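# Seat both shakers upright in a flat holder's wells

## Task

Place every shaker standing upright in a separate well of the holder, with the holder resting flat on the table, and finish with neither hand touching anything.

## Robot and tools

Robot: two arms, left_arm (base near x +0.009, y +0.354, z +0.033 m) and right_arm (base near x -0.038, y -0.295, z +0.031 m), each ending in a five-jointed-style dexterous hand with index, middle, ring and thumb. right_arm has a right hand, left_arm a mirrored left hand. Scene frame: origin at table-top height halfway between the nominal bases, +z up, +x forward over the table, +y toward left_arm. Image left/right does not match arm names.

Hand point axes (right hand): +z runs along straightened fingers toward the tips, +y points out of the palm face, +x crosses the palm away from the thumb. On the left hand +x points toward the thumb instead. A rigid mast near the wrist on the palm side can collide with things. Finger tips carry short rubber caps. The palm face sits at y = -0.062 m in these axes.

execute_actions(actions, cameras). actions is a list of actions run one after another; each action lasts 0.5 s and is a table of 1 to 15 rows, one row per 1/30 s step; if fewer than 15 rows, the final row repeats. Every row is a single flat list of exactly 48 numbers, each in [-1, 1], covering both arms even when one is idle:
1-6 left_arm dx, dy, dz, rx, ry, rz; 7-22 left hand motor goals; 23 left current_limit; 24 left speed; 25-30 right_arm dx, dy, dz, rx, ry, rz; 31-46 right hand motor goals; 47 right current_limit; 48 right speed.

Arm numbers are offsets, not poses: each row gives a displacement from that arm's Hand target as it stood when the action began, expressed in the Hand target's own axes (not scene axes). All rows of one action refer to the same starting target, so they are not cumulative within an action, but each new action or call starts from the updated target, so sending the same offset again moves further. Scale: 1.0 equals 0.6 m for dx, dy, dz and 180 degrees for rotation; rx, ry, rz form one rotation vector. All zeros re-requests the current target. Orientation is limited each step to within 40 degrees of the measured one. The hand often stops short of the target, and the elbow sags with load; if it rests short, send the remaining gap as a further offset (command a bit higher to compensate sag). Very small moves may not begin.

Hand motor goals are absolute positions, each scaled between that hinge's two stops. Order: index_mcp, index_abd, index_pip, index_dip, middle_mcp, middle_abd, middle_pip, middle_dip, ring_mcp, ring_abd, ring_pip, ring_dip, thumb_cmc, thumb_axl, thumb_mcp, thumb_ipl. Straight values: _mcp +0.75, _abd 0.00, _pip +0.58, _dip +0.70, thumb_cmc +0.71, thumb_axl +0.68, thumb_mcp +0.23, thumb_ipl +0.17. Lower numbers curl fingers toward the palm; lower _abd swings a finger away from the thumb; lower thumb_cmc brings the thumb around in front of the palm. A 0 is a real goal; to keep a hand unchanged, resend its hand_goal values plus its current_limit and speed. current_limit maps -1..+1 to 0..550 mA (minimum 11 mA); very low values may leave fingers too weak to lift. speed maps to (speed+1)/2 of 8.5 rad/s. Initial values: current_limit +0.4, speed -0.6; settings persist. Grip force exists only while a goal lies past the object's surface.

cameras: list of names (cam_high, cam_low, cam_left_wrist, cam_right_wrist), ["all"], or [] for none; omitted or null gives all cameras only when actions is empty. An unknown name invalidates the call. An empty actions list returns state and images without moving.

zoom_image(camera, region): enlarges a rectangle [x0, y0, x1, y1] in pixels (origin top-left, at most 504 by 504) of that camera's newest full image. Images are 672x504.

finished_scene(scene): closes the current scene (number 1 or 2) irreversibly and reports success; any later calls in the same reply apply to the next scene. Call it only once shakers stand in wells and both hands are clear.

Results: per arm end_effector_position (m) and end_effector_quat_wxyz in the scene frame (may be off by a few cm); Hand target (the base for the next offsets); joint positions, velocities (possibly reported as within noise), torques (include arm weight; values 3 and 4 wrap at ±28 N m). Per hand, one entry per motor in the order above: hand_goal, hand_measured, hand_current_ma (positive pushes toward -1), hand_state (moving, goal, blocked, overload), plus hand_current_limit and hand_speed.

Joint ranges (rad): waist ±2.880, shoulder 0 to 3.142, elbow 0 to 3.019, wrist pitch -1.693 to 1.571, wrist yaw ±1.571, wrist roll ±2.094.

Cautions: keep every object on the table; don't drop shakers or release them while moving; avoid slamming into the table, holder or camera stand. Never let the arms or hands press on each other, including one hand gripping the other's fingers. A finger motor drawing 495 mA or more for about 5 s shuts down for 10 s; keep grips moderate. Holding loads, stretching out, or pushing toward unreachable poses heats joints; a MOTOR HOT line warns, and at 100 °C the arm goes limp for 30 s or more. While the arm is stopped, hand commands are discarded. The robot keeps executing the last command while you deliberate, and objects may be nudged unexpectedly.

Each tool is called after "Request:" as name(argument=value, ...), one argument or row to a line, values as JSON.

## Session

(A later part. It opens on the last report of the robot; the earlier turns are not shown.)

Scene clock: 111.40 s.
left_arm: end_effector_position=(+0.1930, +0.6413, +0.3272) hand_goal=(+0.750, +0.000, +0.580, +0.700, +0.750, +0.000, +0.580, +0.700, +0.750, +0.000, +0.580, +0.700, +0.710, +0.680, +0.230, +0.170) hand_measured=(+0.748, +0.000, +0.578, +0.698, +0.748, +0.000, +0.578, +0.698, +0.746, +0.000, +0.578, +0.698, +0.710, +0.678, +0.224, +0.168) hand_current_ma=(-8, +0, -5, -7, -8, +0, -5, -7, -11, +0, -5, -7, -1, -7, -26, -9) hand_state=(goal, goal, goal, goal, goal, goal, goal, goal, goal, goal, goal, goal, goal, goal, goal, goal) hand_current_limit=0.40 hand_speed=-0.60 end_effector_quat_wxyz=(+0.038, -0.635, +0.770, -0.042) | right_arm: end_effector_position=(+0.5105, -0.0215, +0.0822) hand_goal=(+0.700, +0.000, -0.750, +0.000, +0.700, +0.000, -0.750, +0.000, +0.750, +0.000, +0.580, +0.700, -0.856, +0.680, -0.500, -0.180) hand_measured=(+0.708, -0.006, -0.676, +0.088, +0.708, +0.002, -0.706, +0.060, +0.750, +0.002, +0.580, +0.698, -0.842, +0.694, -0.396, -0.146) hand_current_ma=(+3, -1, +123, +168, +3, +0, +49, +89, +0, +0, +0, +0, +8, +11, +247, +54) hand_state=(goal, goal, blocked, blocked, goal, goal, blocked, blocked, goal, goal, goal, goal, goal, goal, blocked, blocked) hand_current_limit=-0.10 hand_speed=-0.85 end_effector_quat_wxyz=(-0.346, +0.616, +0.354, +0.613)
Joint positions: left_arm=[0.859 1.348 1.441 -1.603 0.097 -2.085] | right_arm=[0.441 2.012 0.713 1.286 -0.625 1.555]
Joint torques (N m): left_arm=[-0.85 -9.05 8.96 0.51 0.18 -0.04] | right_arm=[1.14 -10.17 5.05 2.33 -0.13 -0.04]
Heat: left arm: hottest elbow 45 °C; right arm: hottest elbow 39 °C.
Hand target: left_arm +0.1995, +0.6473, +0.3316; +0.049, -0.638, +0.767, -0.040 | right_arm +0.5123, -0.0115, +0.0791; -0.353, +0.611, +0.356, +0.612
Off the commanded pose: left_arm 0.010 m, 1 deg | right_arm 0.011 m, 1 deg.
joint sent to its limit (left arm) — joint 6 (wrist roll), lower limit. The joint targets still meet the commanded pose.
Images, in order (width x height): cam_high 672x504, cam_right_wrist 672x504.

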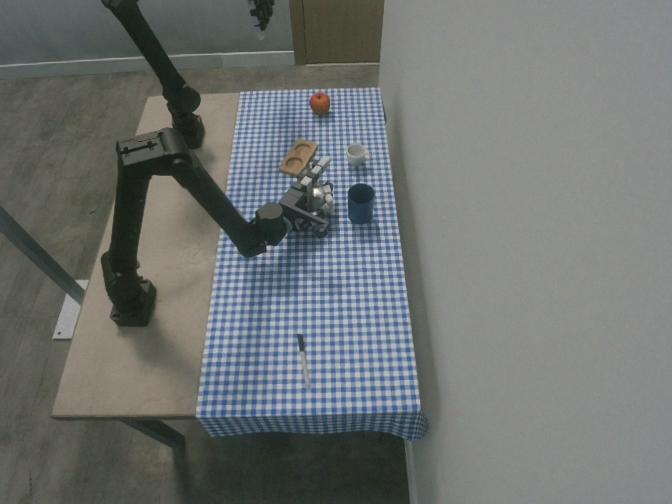

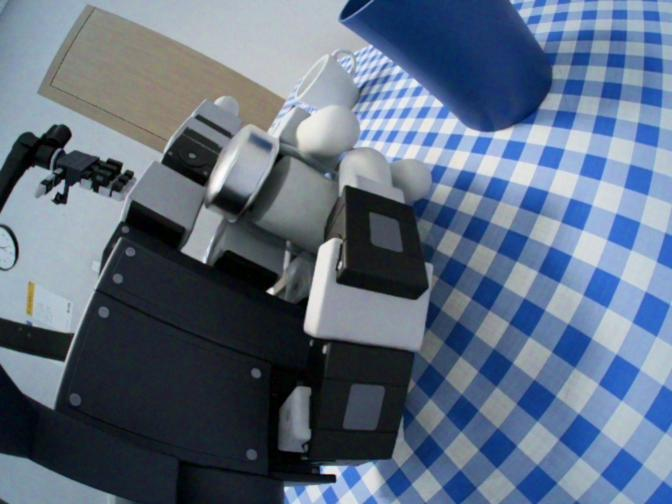

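Request:
execute_actions(
  actions=[
    [[0,0,0,0,0,0,0.75,0,0.58,0.7,0.75,0,0.58,0.7,0.75,0,0.58,0.7,0.71,0.68,0.23,0.17,0.4,-0.6,0,0,0,0,0,0,0.68,0,-0.83,-0.08,0.68,0,-0.86,-0.1,0.75,0,0.58,0.7,-0.857,0.68,-0.5,-0.18,-0.1,-0.85]],
    [[0,0,0,0,0,0,0.75,0,0.58,0.7,0.75,0,0.58,0.7,0.75,0,0.58,0.7,0.71,0.68,0.23,0.17,0.4,-0.6,0.04,0,0,0,0,0,0.68,0,-0.83,-0.08,0.68,0,-0.86,-0.1,0.75,0,0.58,0.7,-0.857,0.68,-0.5,-0.18,-0.1,-0.85]],
    [[0,0,0,0,0,0,0.75,0,0.58,0.7,0.75,0,0.58,0.7,0.75,0,0.58,0.7,0.71,0.68,0.23,0.17,0.4,-0.6,0.075,0,0,0,0,0,0.68,0,-0.83,-0.08,0.68,0,-0.86,-0.1,0.75,0,0.58,0.7,-0.857,0.68,-0.5,-0.18,-0.1,-0.85]],
    [[0,0,0,0,0,0,0.75,0,0.58,0.7,0.75,0,0.58,0.7,0.75,0,0.58,0.7,0.71,0.68,0.23,0.17,0.4,-0.6,0.085,0,0,0,0,0,0.68,0,-0.83,-0.08,0.68,0,-0.86,-0.1,0.75,0,0.58,0.7,-0.857,0.68,-0.5,-0.18,-0.1,-0.85]],
  ],
  cameras=["cam_high","cam_low","cam_right_wrist"],
)

Scene clock: 120.70 s.
left_arm: end_effector_position=(+0.1930, +0.6413, +0.3272) hand_goal=(+0.750, +0.000, +0.580, +0.700, +0.750, +0.000, +0.580, +0.700, +0.750, +0.000, +0.580, +0.700, +0.710, +0.680, +0.230, +0.170) hand_measured=(+0.748, +0.000, +0.578, +0.698, +0.748, +0.000, +0.578, +0.698, +0.746, +0.000, +0.578, +0.698, +0.710, +0.678, +0.224, +0.168) hand_current_ma=(-8, +0, -5, -7, -8, +0, -5, -7, -11, +0, -5, -7, -1, -7, -26, -9) hand_state=(goal, goal, goal, goal, goal, goal, goal, goal, goal, goal, goal, goal, goal, goal, goal, goal) hand_current_limit=0.40 hand_speed=-0.60 end_effector_quat_wxyz=(+0.038, -0.635, +0.770, -0.042) | right_arm: end_effector_position=(+0.5079, -0.0224, +0.1778) hand_goal=(+0.680, +0.000, -0.830, -0.080, +0.680, +0.000, -0.860, -0.100, +0.750, +0.000, +0.580, +0.700, -0.856, +0.680, -0.500, -0.180) hand_measured=(+0.704, -0.008, -0.676, +0.050, +0.704, +0.000, -0.706, +0.010, +0.750, +0.002, +0.580, +0.698, -0.840, +0.696, -0.396, -0.146) hand_current_ma=(+19, -2, +248, +247, +19, +0, +247, +246, +0, +0, +0, +0, +9, +12, +248, +54) hand_state=(blocked, goal, blocked, blocked, blocked, goal, blocked, blocked, goal, goal, goal, goal, goal, goal, blocked, blocked) hand_current_limit=-0.10 hand_speed=-0.85 end_effector_quat_wxyz=(-0.351, +0.630, +0.349, +0.599)
Joint positions: left_arm=[0.859 1.348 1.441 -1.603 0.097 -2.085] | right_arm=[0.441 1.688 0.707 0.936 -0.625 1.569]
Joint torques (N m): left_arm=[-0.97 -8.88 8.7 0.55 0.14 -0.03] | right_arm=[1.14 -11.87 7.72 1.98 -0.11 -0.14]
Heat: left arm: hottest elbow 45 °C; right arm: hottest elbow 38 °C.
Hand target: left_arm +0.1995, +0.6473, +0.3316; +0.049, -0.638, +0.767, -0.040 | right_arm +0.5120, -0.0110, +0.1991; -0.353, +0.612, +0.356, +0.612
Off the commanded pose: left_arm 0.010 m, 1 deg | right_arm 0.024 m, 3 deg.
joint sent to its limit (left arm) — joint 6 (wrist roll), lower limit. The joint targets still meet the commanded pose.
Images, in order (width x height): cam_high 672x504, cam_low 672x504, cam_right_wrist 672x504.

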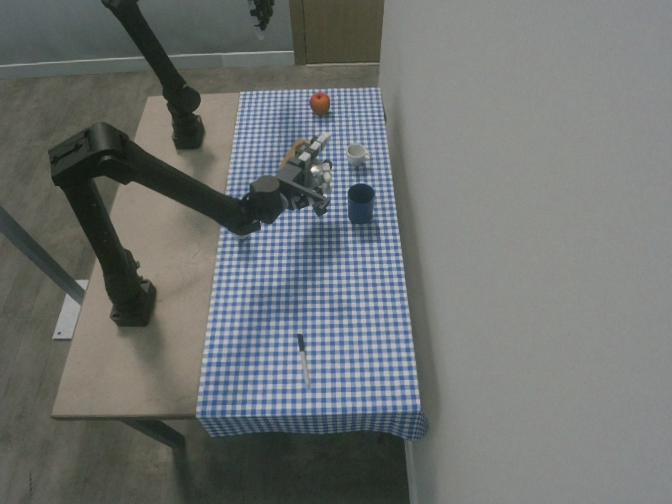

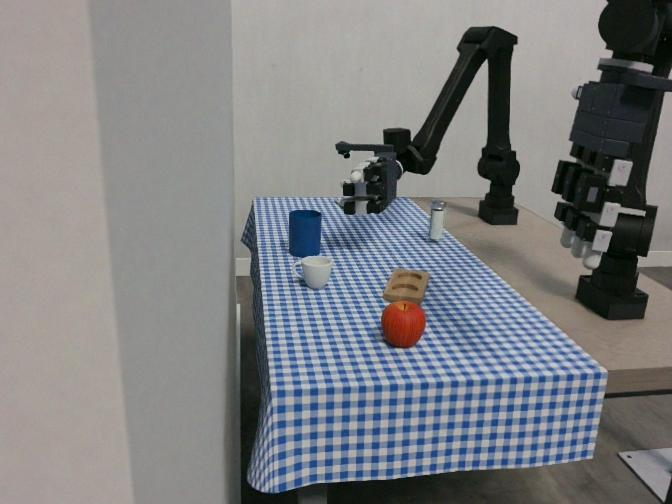

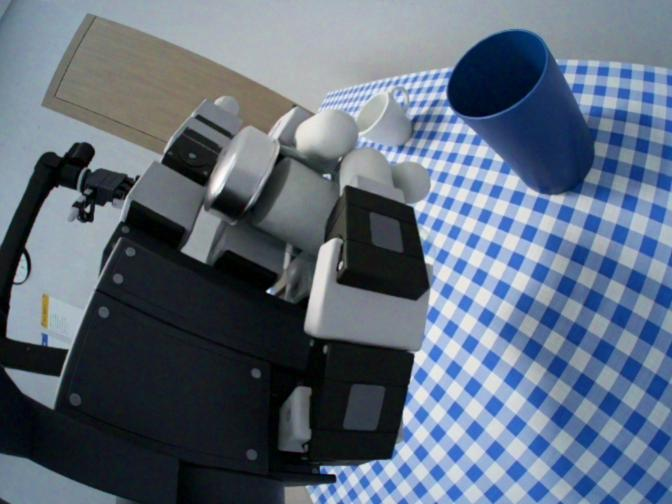

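Request:
execute_actions(
  actions=[
    [[0,0,0,0,0,0,0.75,0,0.58,0.7,0.75,0,0.58,0.7,0.75,0,0.58,0.7,0.71,0.68,0.23,0.17,0.4,-0.6,0.017,-0.064,0.0395,-0.0444,0,0,0.68,0,-0.83,-0.08,0.68,0,-0.86,-0.1,0.75,0,0.58,0.7,-0.857,0.68,-0.5,-0.18,-0.1,-0.85]],
    [[0,0,0,0,0,0,0.75,0,0.58,0.7,0.75,0,0.58,0.7,0.75,0,0.58,0.7,0.71,0.68,0.23,0.17,0.4,-0.6,0.017,-0.069,0.03,-0.0444,0,0,0.68,0,-0.83,-0.08,0.68,0,-0.86,-0.1,0.75,0,0.58,0.7,-0.857,0.68,-0.5,-0.18,-0.1,-0.85]],
    [[0,0,0,0,0,0,0.75,0,0.58,0.7,0.75,0,0.58,0.7,0.75,0,0.58,0.7,0.71,0.68,0.23,0.17,0.4,-0.6,0,-0.0723,0.0203,-0.0444,0,0,0.68,0,-0.83,-0.08,0.68,0,-0.86,-0.1,0.75,0,0.58,0.7,-0.857,0.68,-0.5,-0.18,-0.1,-0.85]],
    [[0,0,0,0,0,0,0.75,0,0.58,0.7,0.75,0,0.58,0.7,0.75,0,0.58,0.7,0.71,0.68,0.23,0.17,0.4,-0.6,0,-0.0745,0.01,-0.0444,0,0,0.68,0,-0.83,-0.08,0.68,0,-0.86,-0.1,0.75,0,0.58,0.7,-0.857,0.68,-0.5,-0.18,-0.1,-0.85]],
    [[0,0,0,0,0,0,0.75,0,0.58,0.7,0.75,0,0.58,0.7,0.75,0,0.58,0.7,0.71,0.68,0.23,0.17,0.4,-0.6,0,-0.0752,0,-0.0444,0,0,0.68,0,-0.83,-0.08,0.68,0,-0.86,-0.1,0.75,0,0.58,0.7,-0.857,0.68,-0.5,-0.18,-0.1,-0.85]],
  ],
  cameras=["cam_high","cam_low","cam_right_wrist"],
)

Request:
zoom_image(
  camera="cam_high",
  region=[250, 90, 370, 210],
)

Request:
zoom_image(
  camera="cam_right_wrist",
  region=[300, 130, 540, 370],
)

Request:
zoom_image(
  camera="cam_low",
  region=[340, 160, 500, 320],
)

Scene clock: 130.53 s.
left_arm: end_effector_position=(+0.1930, +0.6413, +0.3272) hand_goal=(+0.750, +0.000, +0.580, +0.700, +0.750, +0.000, +0.580, +0.700, +0.750, +0.000, +0.580, +0.700, +0.710, +0.680, +0.230, +0.170) hand_measured=(+0.748, +0.000, +0.578, +0.698, +0.748, +0.000, +0.578, +0.698, +0.746, +0.000, +0.578, +0.698, +0.710, +0.678, +0.224, +0.168) hand_current_ma=(-8, +0, -5, -7, -8, +0, -5, -7, -11, +0, -5, -7, -1, -7, -26, -9) hand_state=(goal, goal, goal, goal, goal, goal, goal, goal, goal, goal, goal, goal, goal, goal, goal, goal) hand_current_limit=0.40 hand_speed=-0.60 end_effector_quat_wxyz=(+0.038, -0.635, +0.770, -0.042) | right_arm: end_effector_position=(+0.3943, +0.1721, +0.1999) hand_goal=(+0.680, +0.000, -0.830, -0.080, +0.680, +0.000, -0.860, -0.100, +0.750, +0.000, +0.580, +0.700, -0.856, +0.680, -0.500, -0.180) hand_measured=(+0.702, -0.008, -0.676, +0.050, +0.704, +0.000, -0.706, +0.010, +0.750, +0.002, +0.580, +0.698, -0.840, +0.696, -0.396, -0.146) hand_current_ma=(+18, -2, +248, +247, +19, +0, +247, +246, +0, +0, +0, +0, +9, +12, +248, +54) hand_state=(blocked, goal, blocked, blocked, blocked, goal, blocked, blocked, goal, goal, goal, goal, goal, goal, blocked, blocked) hand_current_limit=-0.10 hand_speed=-0.85 end_effector_quat_wxyz=(-0.113, +0.706, +0.139, +0.686)
Joint positions: left_arm=[0.859 1.348 1.441 -1.603 0.097 -2.085] | right_arm=[1.143 1.878 1.083 0.747 0.753 1.572]
Joint torques (N m): left_arm=[-1.26 -9.29 8.81 0.7 0.15 -0.06] | right_arm=[-0.03 -12.86 10.84 1.62 0.21 -0.21]
Heat: left arm: hottest elbow 45 °C; right arm: hottest elbow 39 °C.
Hand target: left_arm +0.1995, +0.6473, +0.3316; +0.049, -0.638, +0.767, -0.040 | right_arm +0.4043, +0.1872, +0.2185; -0.123, +0.695, +0.126, +0.697
Off the commanded pose: left_arm 0.010 m, 1 deg | right_arm 0.026 m, 3 deg.
joint sent to its limit (left arm) — joint 6 (wrist roll), lower limit. The joint targets still meet the commanded pose.
Images, in order (width x height): cam_high 672x504, cam_low 672x504, cam_right_wrist 672x504.

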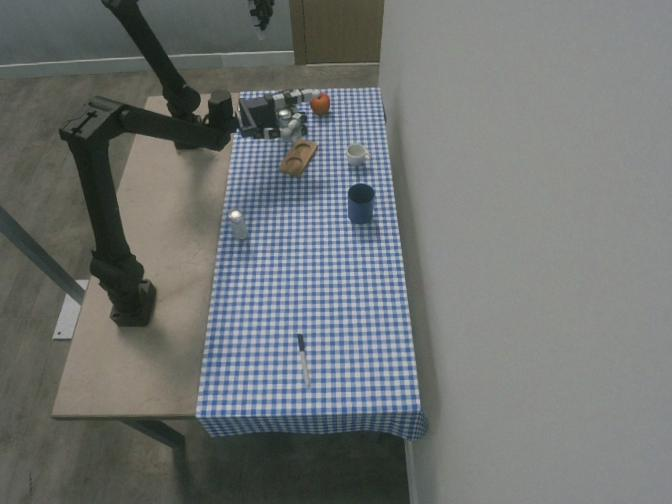

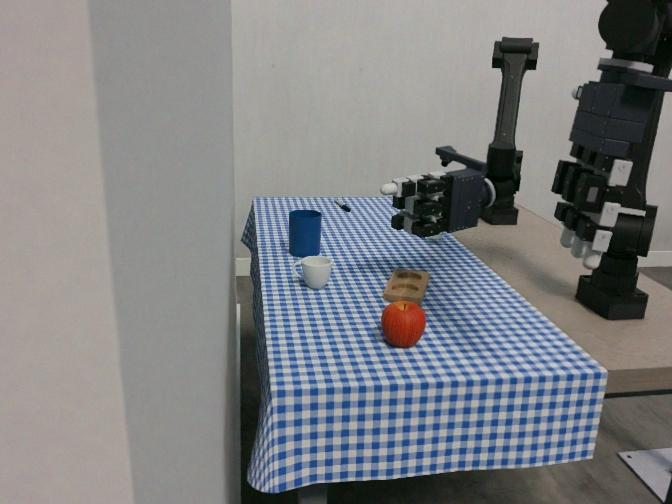

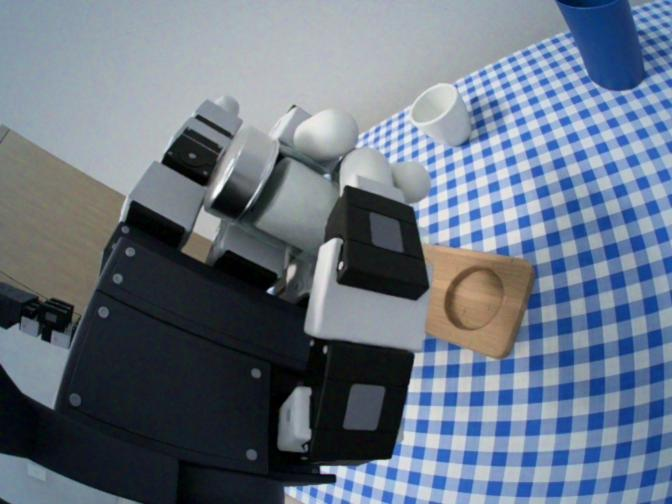

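Scaled by 4.200 from the camera's 672x504 image, which has a finer 960x720 frame.

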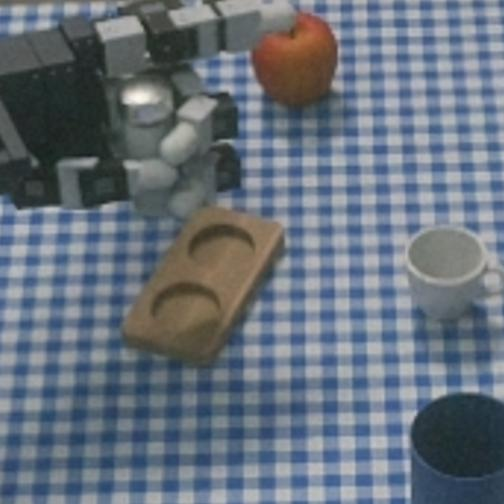

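Scaled by 2.100 from the camera's 672x504 image, which has a finer 960x720 frame.

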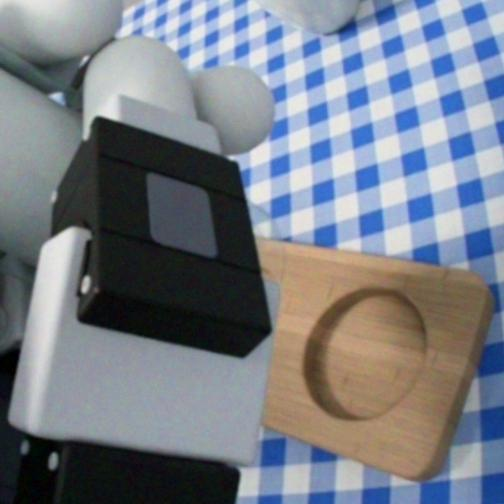

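Scaled by 3.150 from the camera's 672x504 image, which has a finer 960x720 frame.

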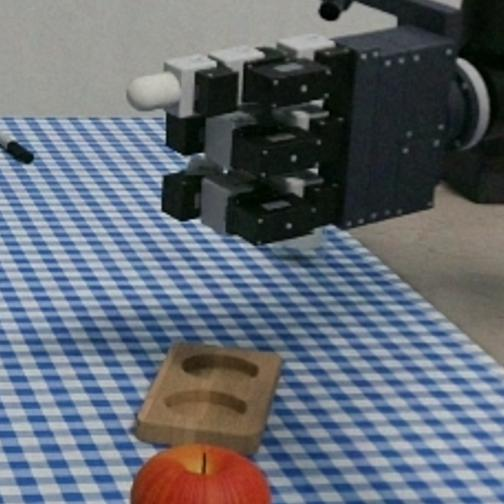

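Request:
zoom_image(
  camera="cam_right_wrist",
  region=[190, 90, 450, 330],
)

Request:
zoom_image(
  camera="cam_low",
  region=[380, 150, 490, 260],
)

Request:
zoom_image(
  camera="cam_high",
  region=[255, 90, 325, 160],
)

Scaled by 1.938 from the camera's 672x504 image, which has a finer 960x720 frame.

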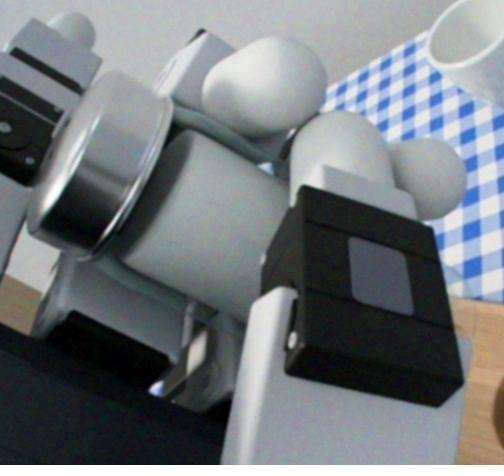

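Scaled by 4.582 from the camera's 672x504 image, which has a finer 960x720 frame.

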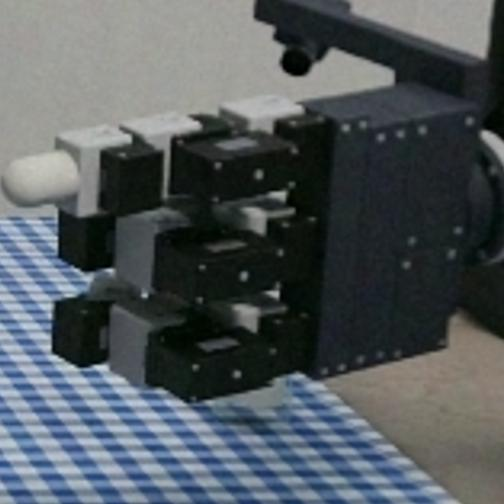

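Scaled by 7.200 from the camera's 672x504 image, which has a finer 960x720 frame.

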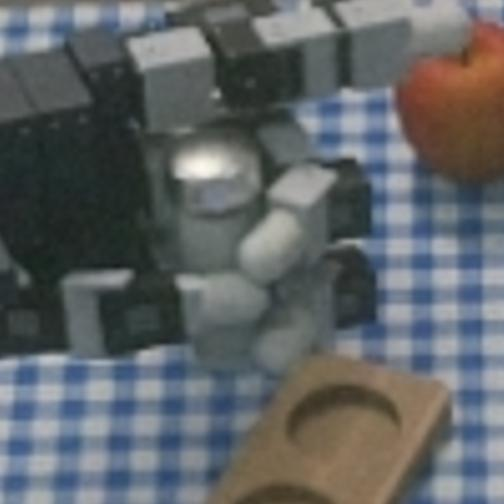

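Request:
execute_actions(
  actions=[
    [[0,0,0,0,0,0,0.75,0,0.58,0.7,0.75,0,0.58,0.7,0.75,0,0.58,0.7,0.71,0.68,0.23,0.17,0.4,-0.6,-0.064,-0.006,0.022,0,0,0,0.68,0,-0.83,-0.08,0.68,0,-0.86,-0.1,0.75,0,0.58,0.7,-0.857,0.68,-0.5,-0.18,-0.1,-0.85]],
  ],
  cameras=["cam_high","cam_low","cam_right_wrist"],
)

Request:
zoom_image(
  camera="cam_right_wrist",
  region=[300, 130, 540, 370],
)

Request:
zoom_image(
  camera="cam_high",
  region=[255, 90, 355, 190],
)

Scene clock: 144.30 s.
left_arm: end_effector_position=(+0.1930, +0.6413, +0.3272) hand_goal=(+0.750, +0.000, +0.580, +0.700, +0.750, +0.000, +0.580, +0.700, +0.750, +0.000, +0.580, +0.700, +0.710, +0.680, +0.230, +0.170) hand_measured=(+0.748, +0.000, +0.578, +0.698, +0.748, +0.000, +0.578, +0.698, +0.746, +0.000, +0.578, +0.698, +0.710, +0.678, +0.224, +0.168) hand_current_ma=(-8, +0, -5, -7, -8, +0, -5, -7, -11, +0, -5, -7, -1, -7, -26, -9) hand_state=(goal, goal, goal, goal, goal, goal, goal, goal, goal, goal, goal, goal, goal, goal, goal, goal) hand_current_limit=0.40 hand_speed=-0.60 end_effector_quat_wxyz=(+0.038, -0.635, +0.770, -0.042) | right_arm: end_effector_position=(+0.4000, +0.1849, +0.1520) hand_goal=(+0.680, +0.000, -0.830, -0.080, +0.680, +0.000, -0.860, -0.100, +0.750, +0.000, +0.580, +0.700, -0.856, +0.680, -0.500, -0.180) hand_measured=(+0.702, -0.008, -0.676, +0.050, +0.704, +0.000, -0.706, +0.010, +0.750, +0.002, +0.580, +0.698, -0.840, +0.696, -0.396, -0.146) hand_current_ma=(+18, -2, +247, +247, +19, +0, +248, +246, +0, +0, +0, +0, +9, +12, +248, +54) hand_state=(blocked, goal, blocked, blocked, blocked, goal, blocked, blocked, goal, goal, goal, goal, goal, goal, blocked, blocked) hand_current_limit=-0.10 hand_speed=-0.85 end_effector_quat_wxyz=(-0.107, +0.712, +0.151, +0.678)
Joint positions: left_arm=[0.859 1.348 1.441 -1.603 0.097 -2.085] | right_arm=[1.143 1.989 1.113 0.795 0.745 1.572]
Joint torques (N m): left_arm=[-1.32 -9.52 8.73 0.59 0.18 -0.02] | right_arm=[-1.44 -15.15 9.91 2.59 0.1 -0.18]
Heat: left arm: hottest elbow 45 °C; right arm: hottest elbow 42 °C.
Hand target: left_arm +0.1995, +0.6473, +0.3316; +0.049, -0.638, +0.767, -0.040 | right_arm +0.4156, +0.1949, +0.1800; -0.123, +0.695, +0.126, +0.697
Off the commanded pose: left_arm 0.010 m, 1 deg | right_arm 0.034 m, 5 deg.
joint sent to its limit (left arm) — joint 6 (wrist roll), lower limit. The joint targets still meet the commanded pose.
Images, in order (width x height): cam_high 672x504, cam_low 672x504, cam_right_wrist 672x504.

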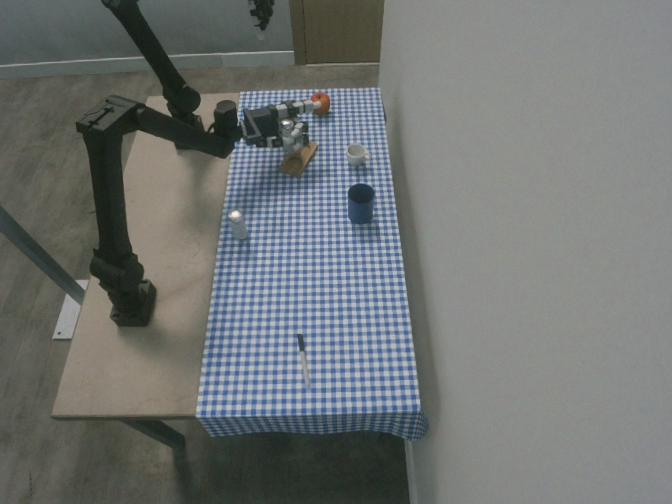

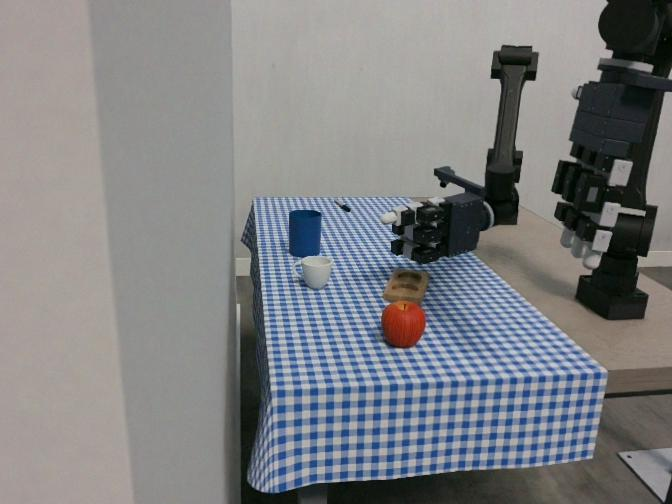

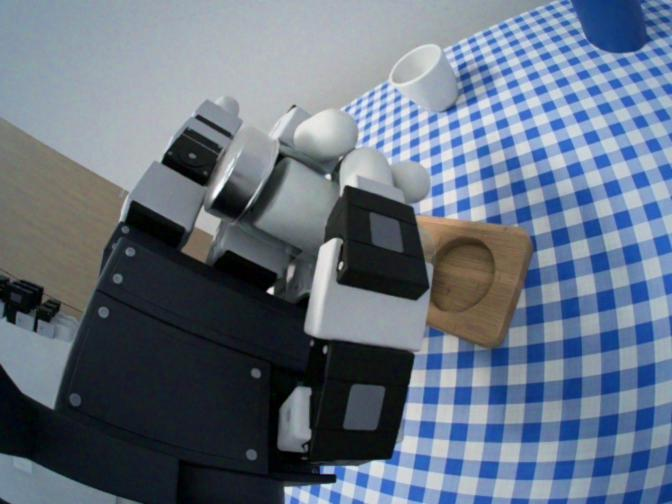

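Scaled by 2.100 from the camera's 672x504 image, which has a finer 960x720 frame.

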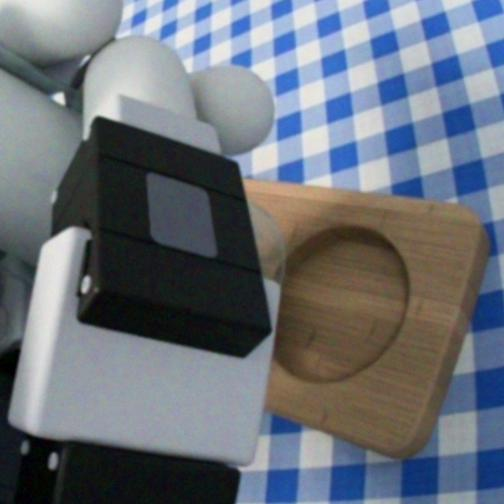

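Scaled by 5.040 from the camera's 672x504 image, which has a finer 960x720 frame.

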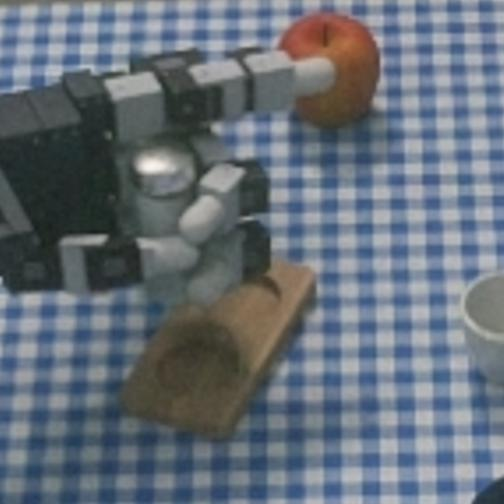

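Request:
execute_actions(
  actions=[
    [[0,0,0,0,0,0,0.75,0,0.58,0.7,0.75,0,0.58,0.7,0.75,0,0.58,0.7,0.71,0.68,0.23,0.17,0.4,-0.6,0,0,0.01,0,0.018,0,0.68,0,-0.83,-0.08,0.68,0,-0.86,-0.1,0.75,0,0.58,0.7,-0.857,0.68,-0.5,-0.18,-0.1,-0.85]],
  ],
  cameras=["cam_high","cam_low","cam_right_wrist"],
)

Request:
zoom_image(
  camera="cam_right_wrist",
  region=[300, 130, 540, 370],
)

Request:
zoom_image(
  camera="cam_high",
  region=[255, 90, 355, 190],
)

Scene clock: 149.43 s.
left_arm: end_effector_position=(+0.1930, +0.6413, +0.3272) hand_goal=(+0.750, +0.000, +0.580, +0.700, +0.750, +0.000, +0.580, +0.700, +0.750, +0.000, +0.580, +0.700, +0.710, +0.680, +0.230, +0.170) hand_measured=(+0.748, +0.000, +0.578, +0.698, +0.748, +0.000, +0.578, +0.698, +0.746, +0.000, +0.578, +0.698, +0.710, +0.678, +0.224, +0.168) hand_current_ma=(-8, +0, -5, -7, -8, +0, -5, -7, -11, +0, -5, -7, -1, -7, -26, -9) hand_state=(goal, goal, goal, goal, goal, goal, goal, goal, goal, goal, goal, goal, goal, goal, goal, goal) hand_current_limit=0.40 hand_speed=-0.60 end_effector_quat_wxyz=(+0.038, -0.635, +0.770, -0.042) | right_arm: end_effector_position=(+0.4052, +0.1875, +0.1596) hand_goal=(+0.680, +0.000, -0.830, -0.080, +0.680, +0.000, -0.860, -0.100, +0.750, +0.000, +0.580, +0.700, -0.856, +0.680, -0.500, -0.180) hand_measured=(+0.702, -0.008, -0.676, +0.050, +0.704, +0.000, -0.706, +0.010, +0.750, +0.002, +0.580, +0.698, -0.840, +0.696, -0.396, -0.146) hand_current_ma=(+18, -2, +248, +248, +19, +0, +247, +246, +0, +0, +0, +0, +9, +12, +247, +54) hand_state=(blocked, goal, blocked, blocked, blocked, goal, blocked, blocked, goal, goal, goal, goal, goal, goal, blocked, blocked) hand_current_limit=-0.10 hand_speed=-0.85 end_effector_quat_wxyz=(-0.120, +0.692, +0.138, +0.699)
Joint positions: left_arm=[0.859 1.348 1.441 -1.603 0.097 -2.085] | right_arm=[1.138 2.01 1.121 0.897 0.74 1.539]
Joint torques (N m): left_arm=[-1.03 -9.82 8.81 0.55 0.15 -0.04] | right_arm=[-1.32 -13.98 9.98 2.63 0 -0.38]
Heat: left arm: hottest elbow 45 °C; right arm: hottest elbow 42 °C.
Hand target: left_arm +0.1995, +0.6473, +0.3316; +0.049, -0.638, +0.767, -0.040 | right_arm +0.4212, +0.1971, +0.1801; -0.126, +0.675, +0.122, +0.716
Off the commanded pose: left_arm 0.010 m, 1 deg | right_arm 0.028 m, 3 deg.
joint sent to its limit (left arm) — joint 6 (wrist roll), lower limit. The joint targets still meet the commanded pose.
Images, in order (width x height): cam_high 672x504, cam_low 672x504, cam_right_wrist 672x504.

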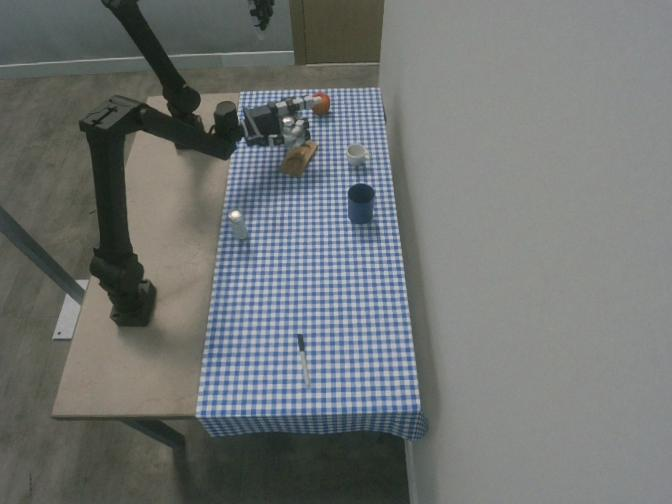

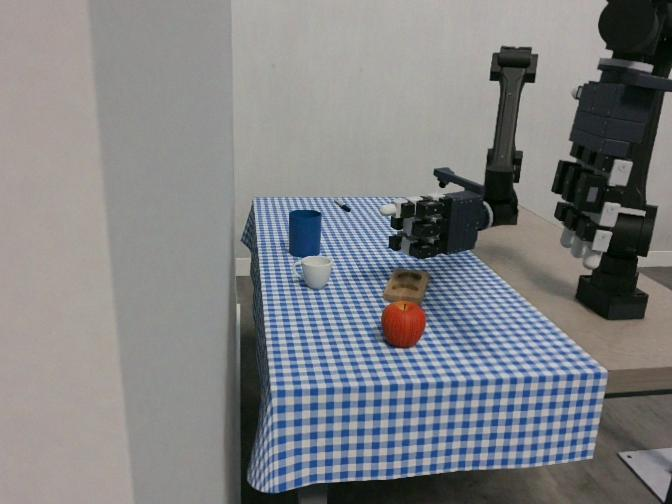

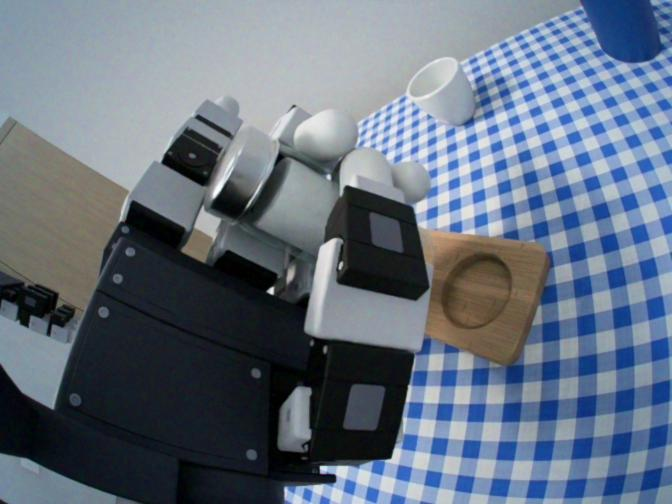

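Scaled by 2.100 from the camera's 672x504 image, which has a finer 960x720 frame.

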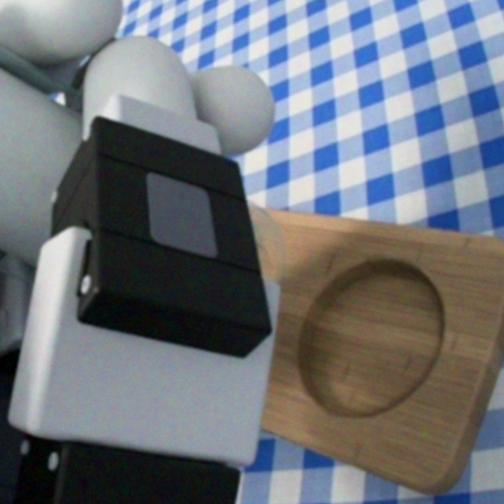

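Scaled by 5.040 from the camera's 672x504 image, which has a finer 960x720 frame.

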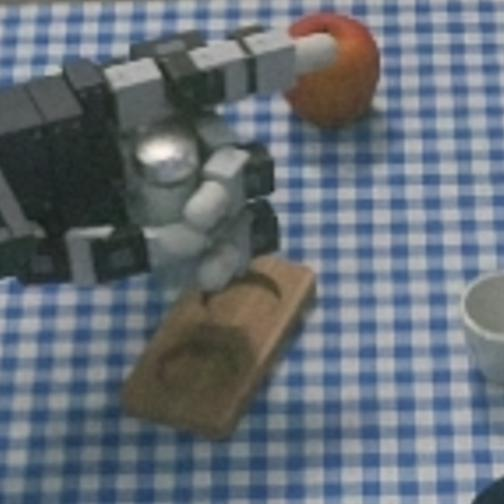

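Request:
execute_actions(
  actions=[
    [[0,0,0,0,0,0,0.75,0,0.58,0.7,0.75,0,0.58,0.7,0.75,0,0.58,0.7,0.71,0.68,0.23,0.17,0.4,-0.6,0,0.062,-0.009,0,0,0,0.68,0,-0.83,-0.08,0.68,0,-0.86,-0.1,0.75,0,0.58,0.7,-0.857,0.68,-0.5,-0.18,-0.1,-0.85]],
  ],
  cameras=["cam_high","cam_low","cam_right_wrist"],
)

Request:
zoom_image(
  camera="cam_right_wrist",
  region=[300, 130, 540, 370],
)

Request:
zoom_image(
  camera="cam_high",
  region=[255, 90, 355, 190],
)

Request:
zoom_image(
  camera="cam_low",
  region=[360, 200, 480, 320],
)

Scene clock: 189.27 s.
left_arm: end_effector_position=(+0.1930, +0.6413, +0.3272) hand_goal=(+0.750, +0.000, +0.580, +0.700, +0.750, +0.000, +0.580, +0.700, +0.750, +0.000, +0.580, +0.700, +0.710, +0.680, +0.230, +0.170) hand_measured=(+0.748, +0.000, +0.578, +0.698, +0.748, +0.000, +0.578, +0.698, +0.746, +0.000, +0.578, +0.698, +0.710, +0.678, +0.224, +0.168) hand_current_ma=(-8, +0, -5, -7, -8, +0, -5, -7, -11, +0, -5, -7, -1, -7, -26, -9) hand_state=(goal, goal, goal, goal, goal, goal, goal, goal, goal, goal, goal, goal, goal, goal, goal, goal) hand_current_limit=0.40 hand_speed=-0.60 end_effector_quat_wxyz=(+0.038, -0.635, +0.770, -0.042) | right_arm: end_effector_position=(+0.4257, +0.1602, +0.1509) hand_goal=(+0.680, +0.000, -0.830, -0.080, +0.680, +0.000, -0.860, -0.100, +0.750, +0.000, +0.580, +0.700, -0.856, +0.680, -0.500, -0.180) hand_measured=(+0.702, -0.008, -0.676, +0.050, +0.704, +0.000, -0.706, +0.010, +0.750, +0.002, +0.580, +0.698, -0.840, +0.696, -0.396, -0.146) hand_current_ma=(+18, -2, +247, +247, +19, +0, +247, +246, +0, +0, +0, +0, +9, +12, +248, +54) hand_state=(blocked, goal, blocked, blocked, blocked, goal, blocked, blocked, goal, goal, goal, goal, goal, goal, blocked, blocked) hand_current_limit=-0.10 hand_speed=-0.85 end_effector_quat_wxyz=(-0.116, +0.692, +0.134, +0.700)
Joint positions: left_arm=[0.859 1.348 1.441 -1.603 0.097 -2.085] | right_arm=[1.083 2.009 1.079 0.938 0.696 1.538]
Joint torques (N m): left_arm=[-0.91 -9.05 8.85 0.65 0.14 0.01] | right_arm=[-0.73 -17.14 6.31 2.76 -0.01 -0.32]
Heat: left arm: hottest elbow 46 °C; right arm: hottest elbow 42 °C.
Hand target: left_arm +0.1995, +0.6473, +0.3316; +0.049, -0.638, +0.767, -0.040 | right_arm +0.4291, +0.1603, +0.1799; -0.126, +0.675, +0.122, +0.716
Off the commanded pose: left_arm 0.010 m, 1 deg | right_arm 0.029 m, 3 deg.
joint sent to its limit (left arm) — joint 6 (wrist roll), lower limit. The joint targets still meet the commanded pose.
Images, in order (width x height): cam_high 672x504, cam_low 672x504, cam_right_wrist 672x504.

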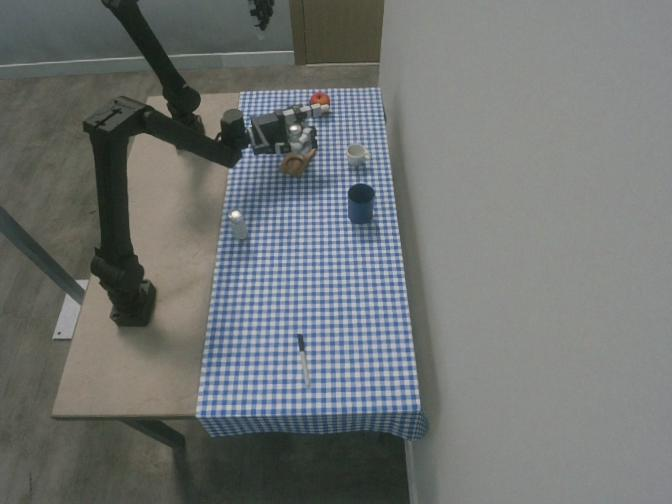

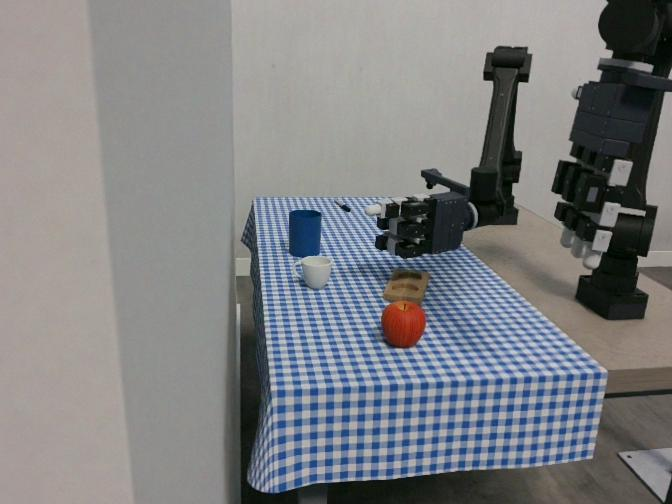

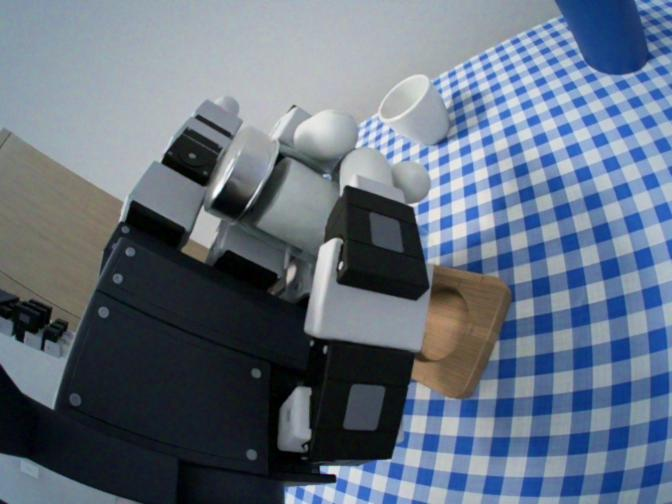

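Scaled by 2.100 from the camera's 672x504 image, which has a finer 960x720 frame.

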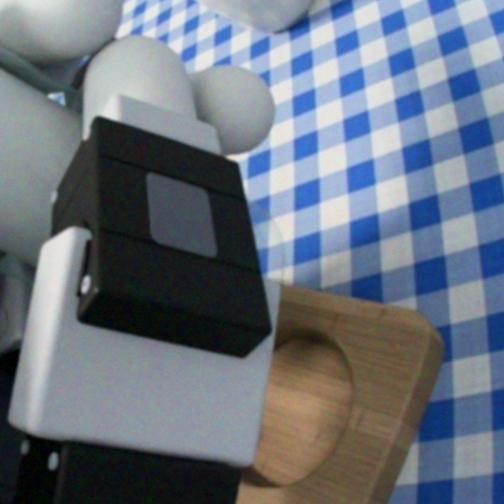

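Scaled by 5.040 from the camera's 672x504 image, which has a finer 960x720 frame.

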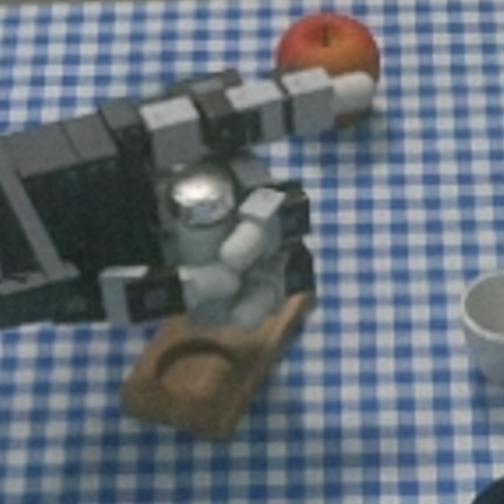

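Scaled by 4.200 from the camera's 672x504 image, which has a finer 960x720 frame.

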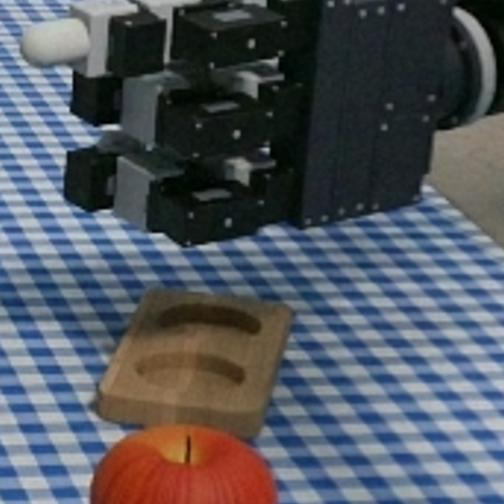

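Request:
execute_actions(
  actions=[
    [[0,0,0,0,0,0,0.75,0,0.58,0.7,0.75,0,0.58,0.7,0.75,0,0.58,0.7,0.71,0.68,0.23,0.17,0.4,-0.6,-0.012,-0.053,-0.0085,0,0,0,0.68,0,-0.83,-0.08,0.68,0,-0.86,-0.1,0.75,0,0.58,0.7,-0.857,0.68,-0.5,-0.18,-0.1,-0.85]],
  ],
  cameras=["cam_high","cam_low","cam_right_wrist"],
)

Request:
zoom_image(
  camera="cam_right_wrist",
  region=[300, 130, 540, 370],
)

Request:
zoom_image(
  camera="cam_high",
  region=[255, 90, 355, 190],
)

Scene clock: 216.70 s.
left_arm: end_effector_position=(+0.1930, +0.6413, +0.3272) hand_goal=(+0.750, +0.000, +0.580, +0.700, +0.750, +0.000, +0.580, +0.700, +0.750, +0.000, +0.580, +0.700, +0.710, +0.680, +0.230, +0.170) hand_measured=(+0.748, +0.000, +0.578, +0.698, +0.748, +0.000, +0.578, +0.698, +0.746, +0.000, +0.578, +0.698, +0.710, +0.678, +0.224, +0.168) hand_current_ma=(-8, +0, -5, -7, -8, +0, -5, -7, -11, +0, -5, -7, -1, -7, -26, -9) hand_state=(goal, goal, goal, goal, goal, goal, goal, goal, goal, goal, goal, goal, goal, goal, goal, goal) hand_current_limit=0.40 hand_speed=-0.60 end_effector_quat_wxyz=(+0.038, -0.635, +0.770, -0.042) | right_arm: end_effector_position=(+0.4091, +0.1697, +0.1527) hand_goal=(+0.680, +0.000, -0.830, -0.080, +0.680, +0.000, -0.860, -0.100, +0.750, +0.000, +0.580, +0.700, -0.856, +0.680, -0.500, -0.180) hand_measured=(+0.702, -0.008, -0.676, +0.050, +0.704, +0.000, -0.706, +0.010, +0.750, +0.002, +0.580, +0.698, -0.840, +0.696, -0.396, -0.146) hand_current_ma=(+18, -2, +247, +247, +19, +0, +248, +246, +0, +0, +0, +0, +9, +12, +247, +54) hand_state=(blocked, goal, blocked, blocked, blocked, goal, blocked, blocked, goal, goal, goal, goal, goal, goal, blocked, blocked) hand_current_limit=-0.10 hand_speed=-0.85 end_effector_quat_wxyz=(-0.116, +0.691, +0.130, +0.701)
Joint positions: left_arm=[0.859 1.348 1.441 -1.603 0.097 -2.085] | right_arm=[1.119 2.009 1.084 0.938 0.739 1.538]
Joint torques (N m): left_arm=[-2.08 -9.11 8.85 0.73 0.15 0.01] | right_arm=[0.5 -14.04 9.57 2.32 0.21 -0.32]
Heat: left arm: hottest elbow 46 °C; right arm: hottest elbow 41 °C.
Hand target: left_arm +0.1995, +0.6473, +0.3316; +0.049, -0.638, +0.767, -0.040 | right_arm +0.4136, +0.1884, +0.1722; -0.126, +0.675, +0.122, +0.716
Off the commanded pose: left_arm 0.010 m, 1 deg | right_arm 0.028 m, 3 deg.
joint sent to its limit (left arm) — joint 6 (wrist roll), lower limit. The joint targets still meet the commanded pose.
Images, in order (width x height): cam_high 672x504, cam_low 672x504, cam_right_wrist 672x504.

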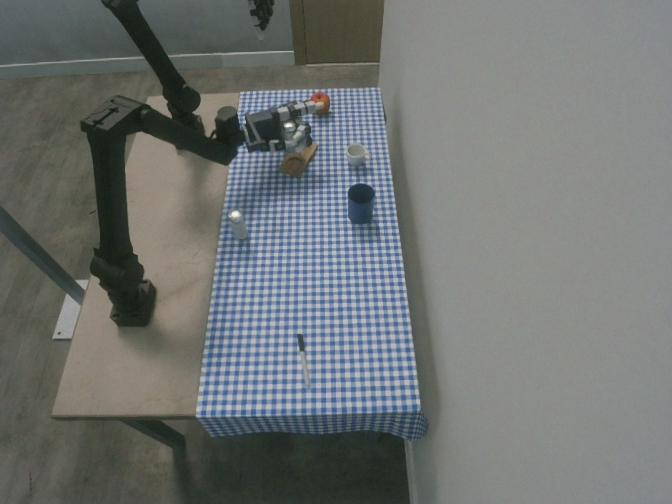

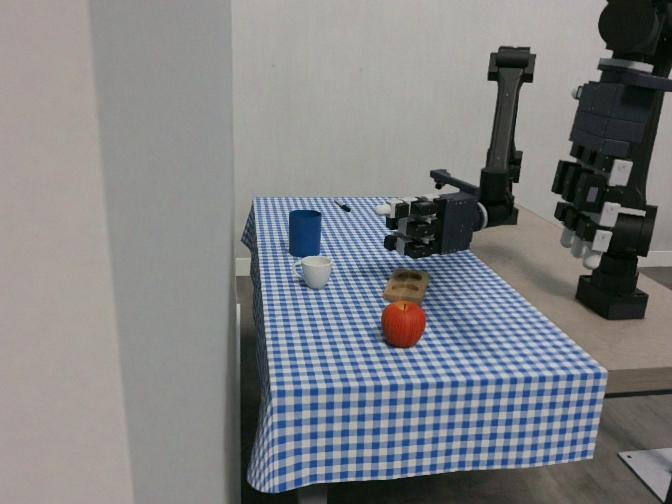

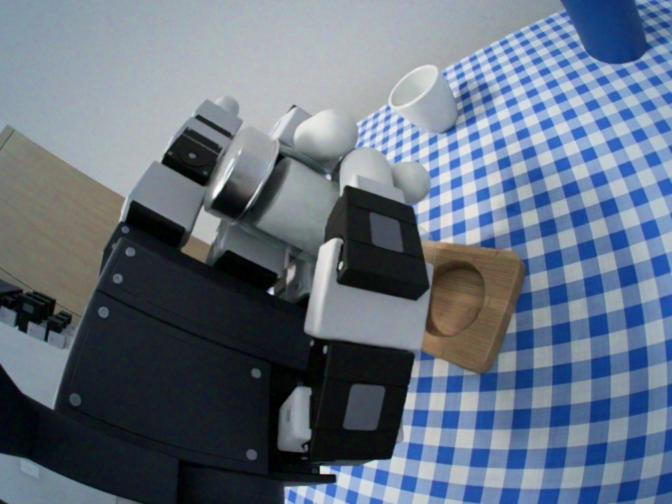

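Scaled by 2.100 from the camera's 672x504 image, which has a finer 960x720 frame.

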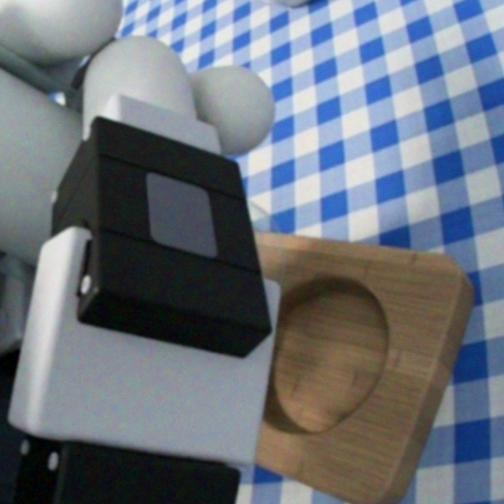

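Scaled by 5.040 from the camera's 672x504 image, which has a finer 960x720 frame.

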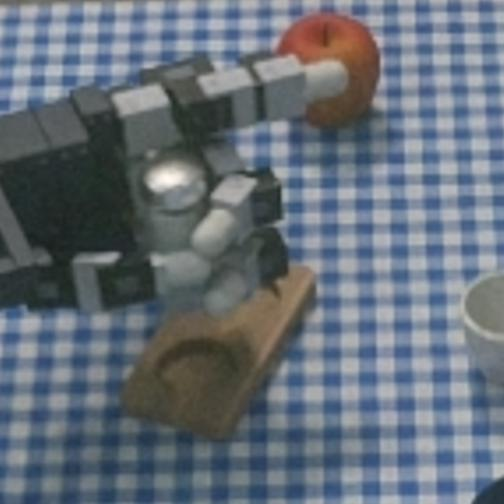

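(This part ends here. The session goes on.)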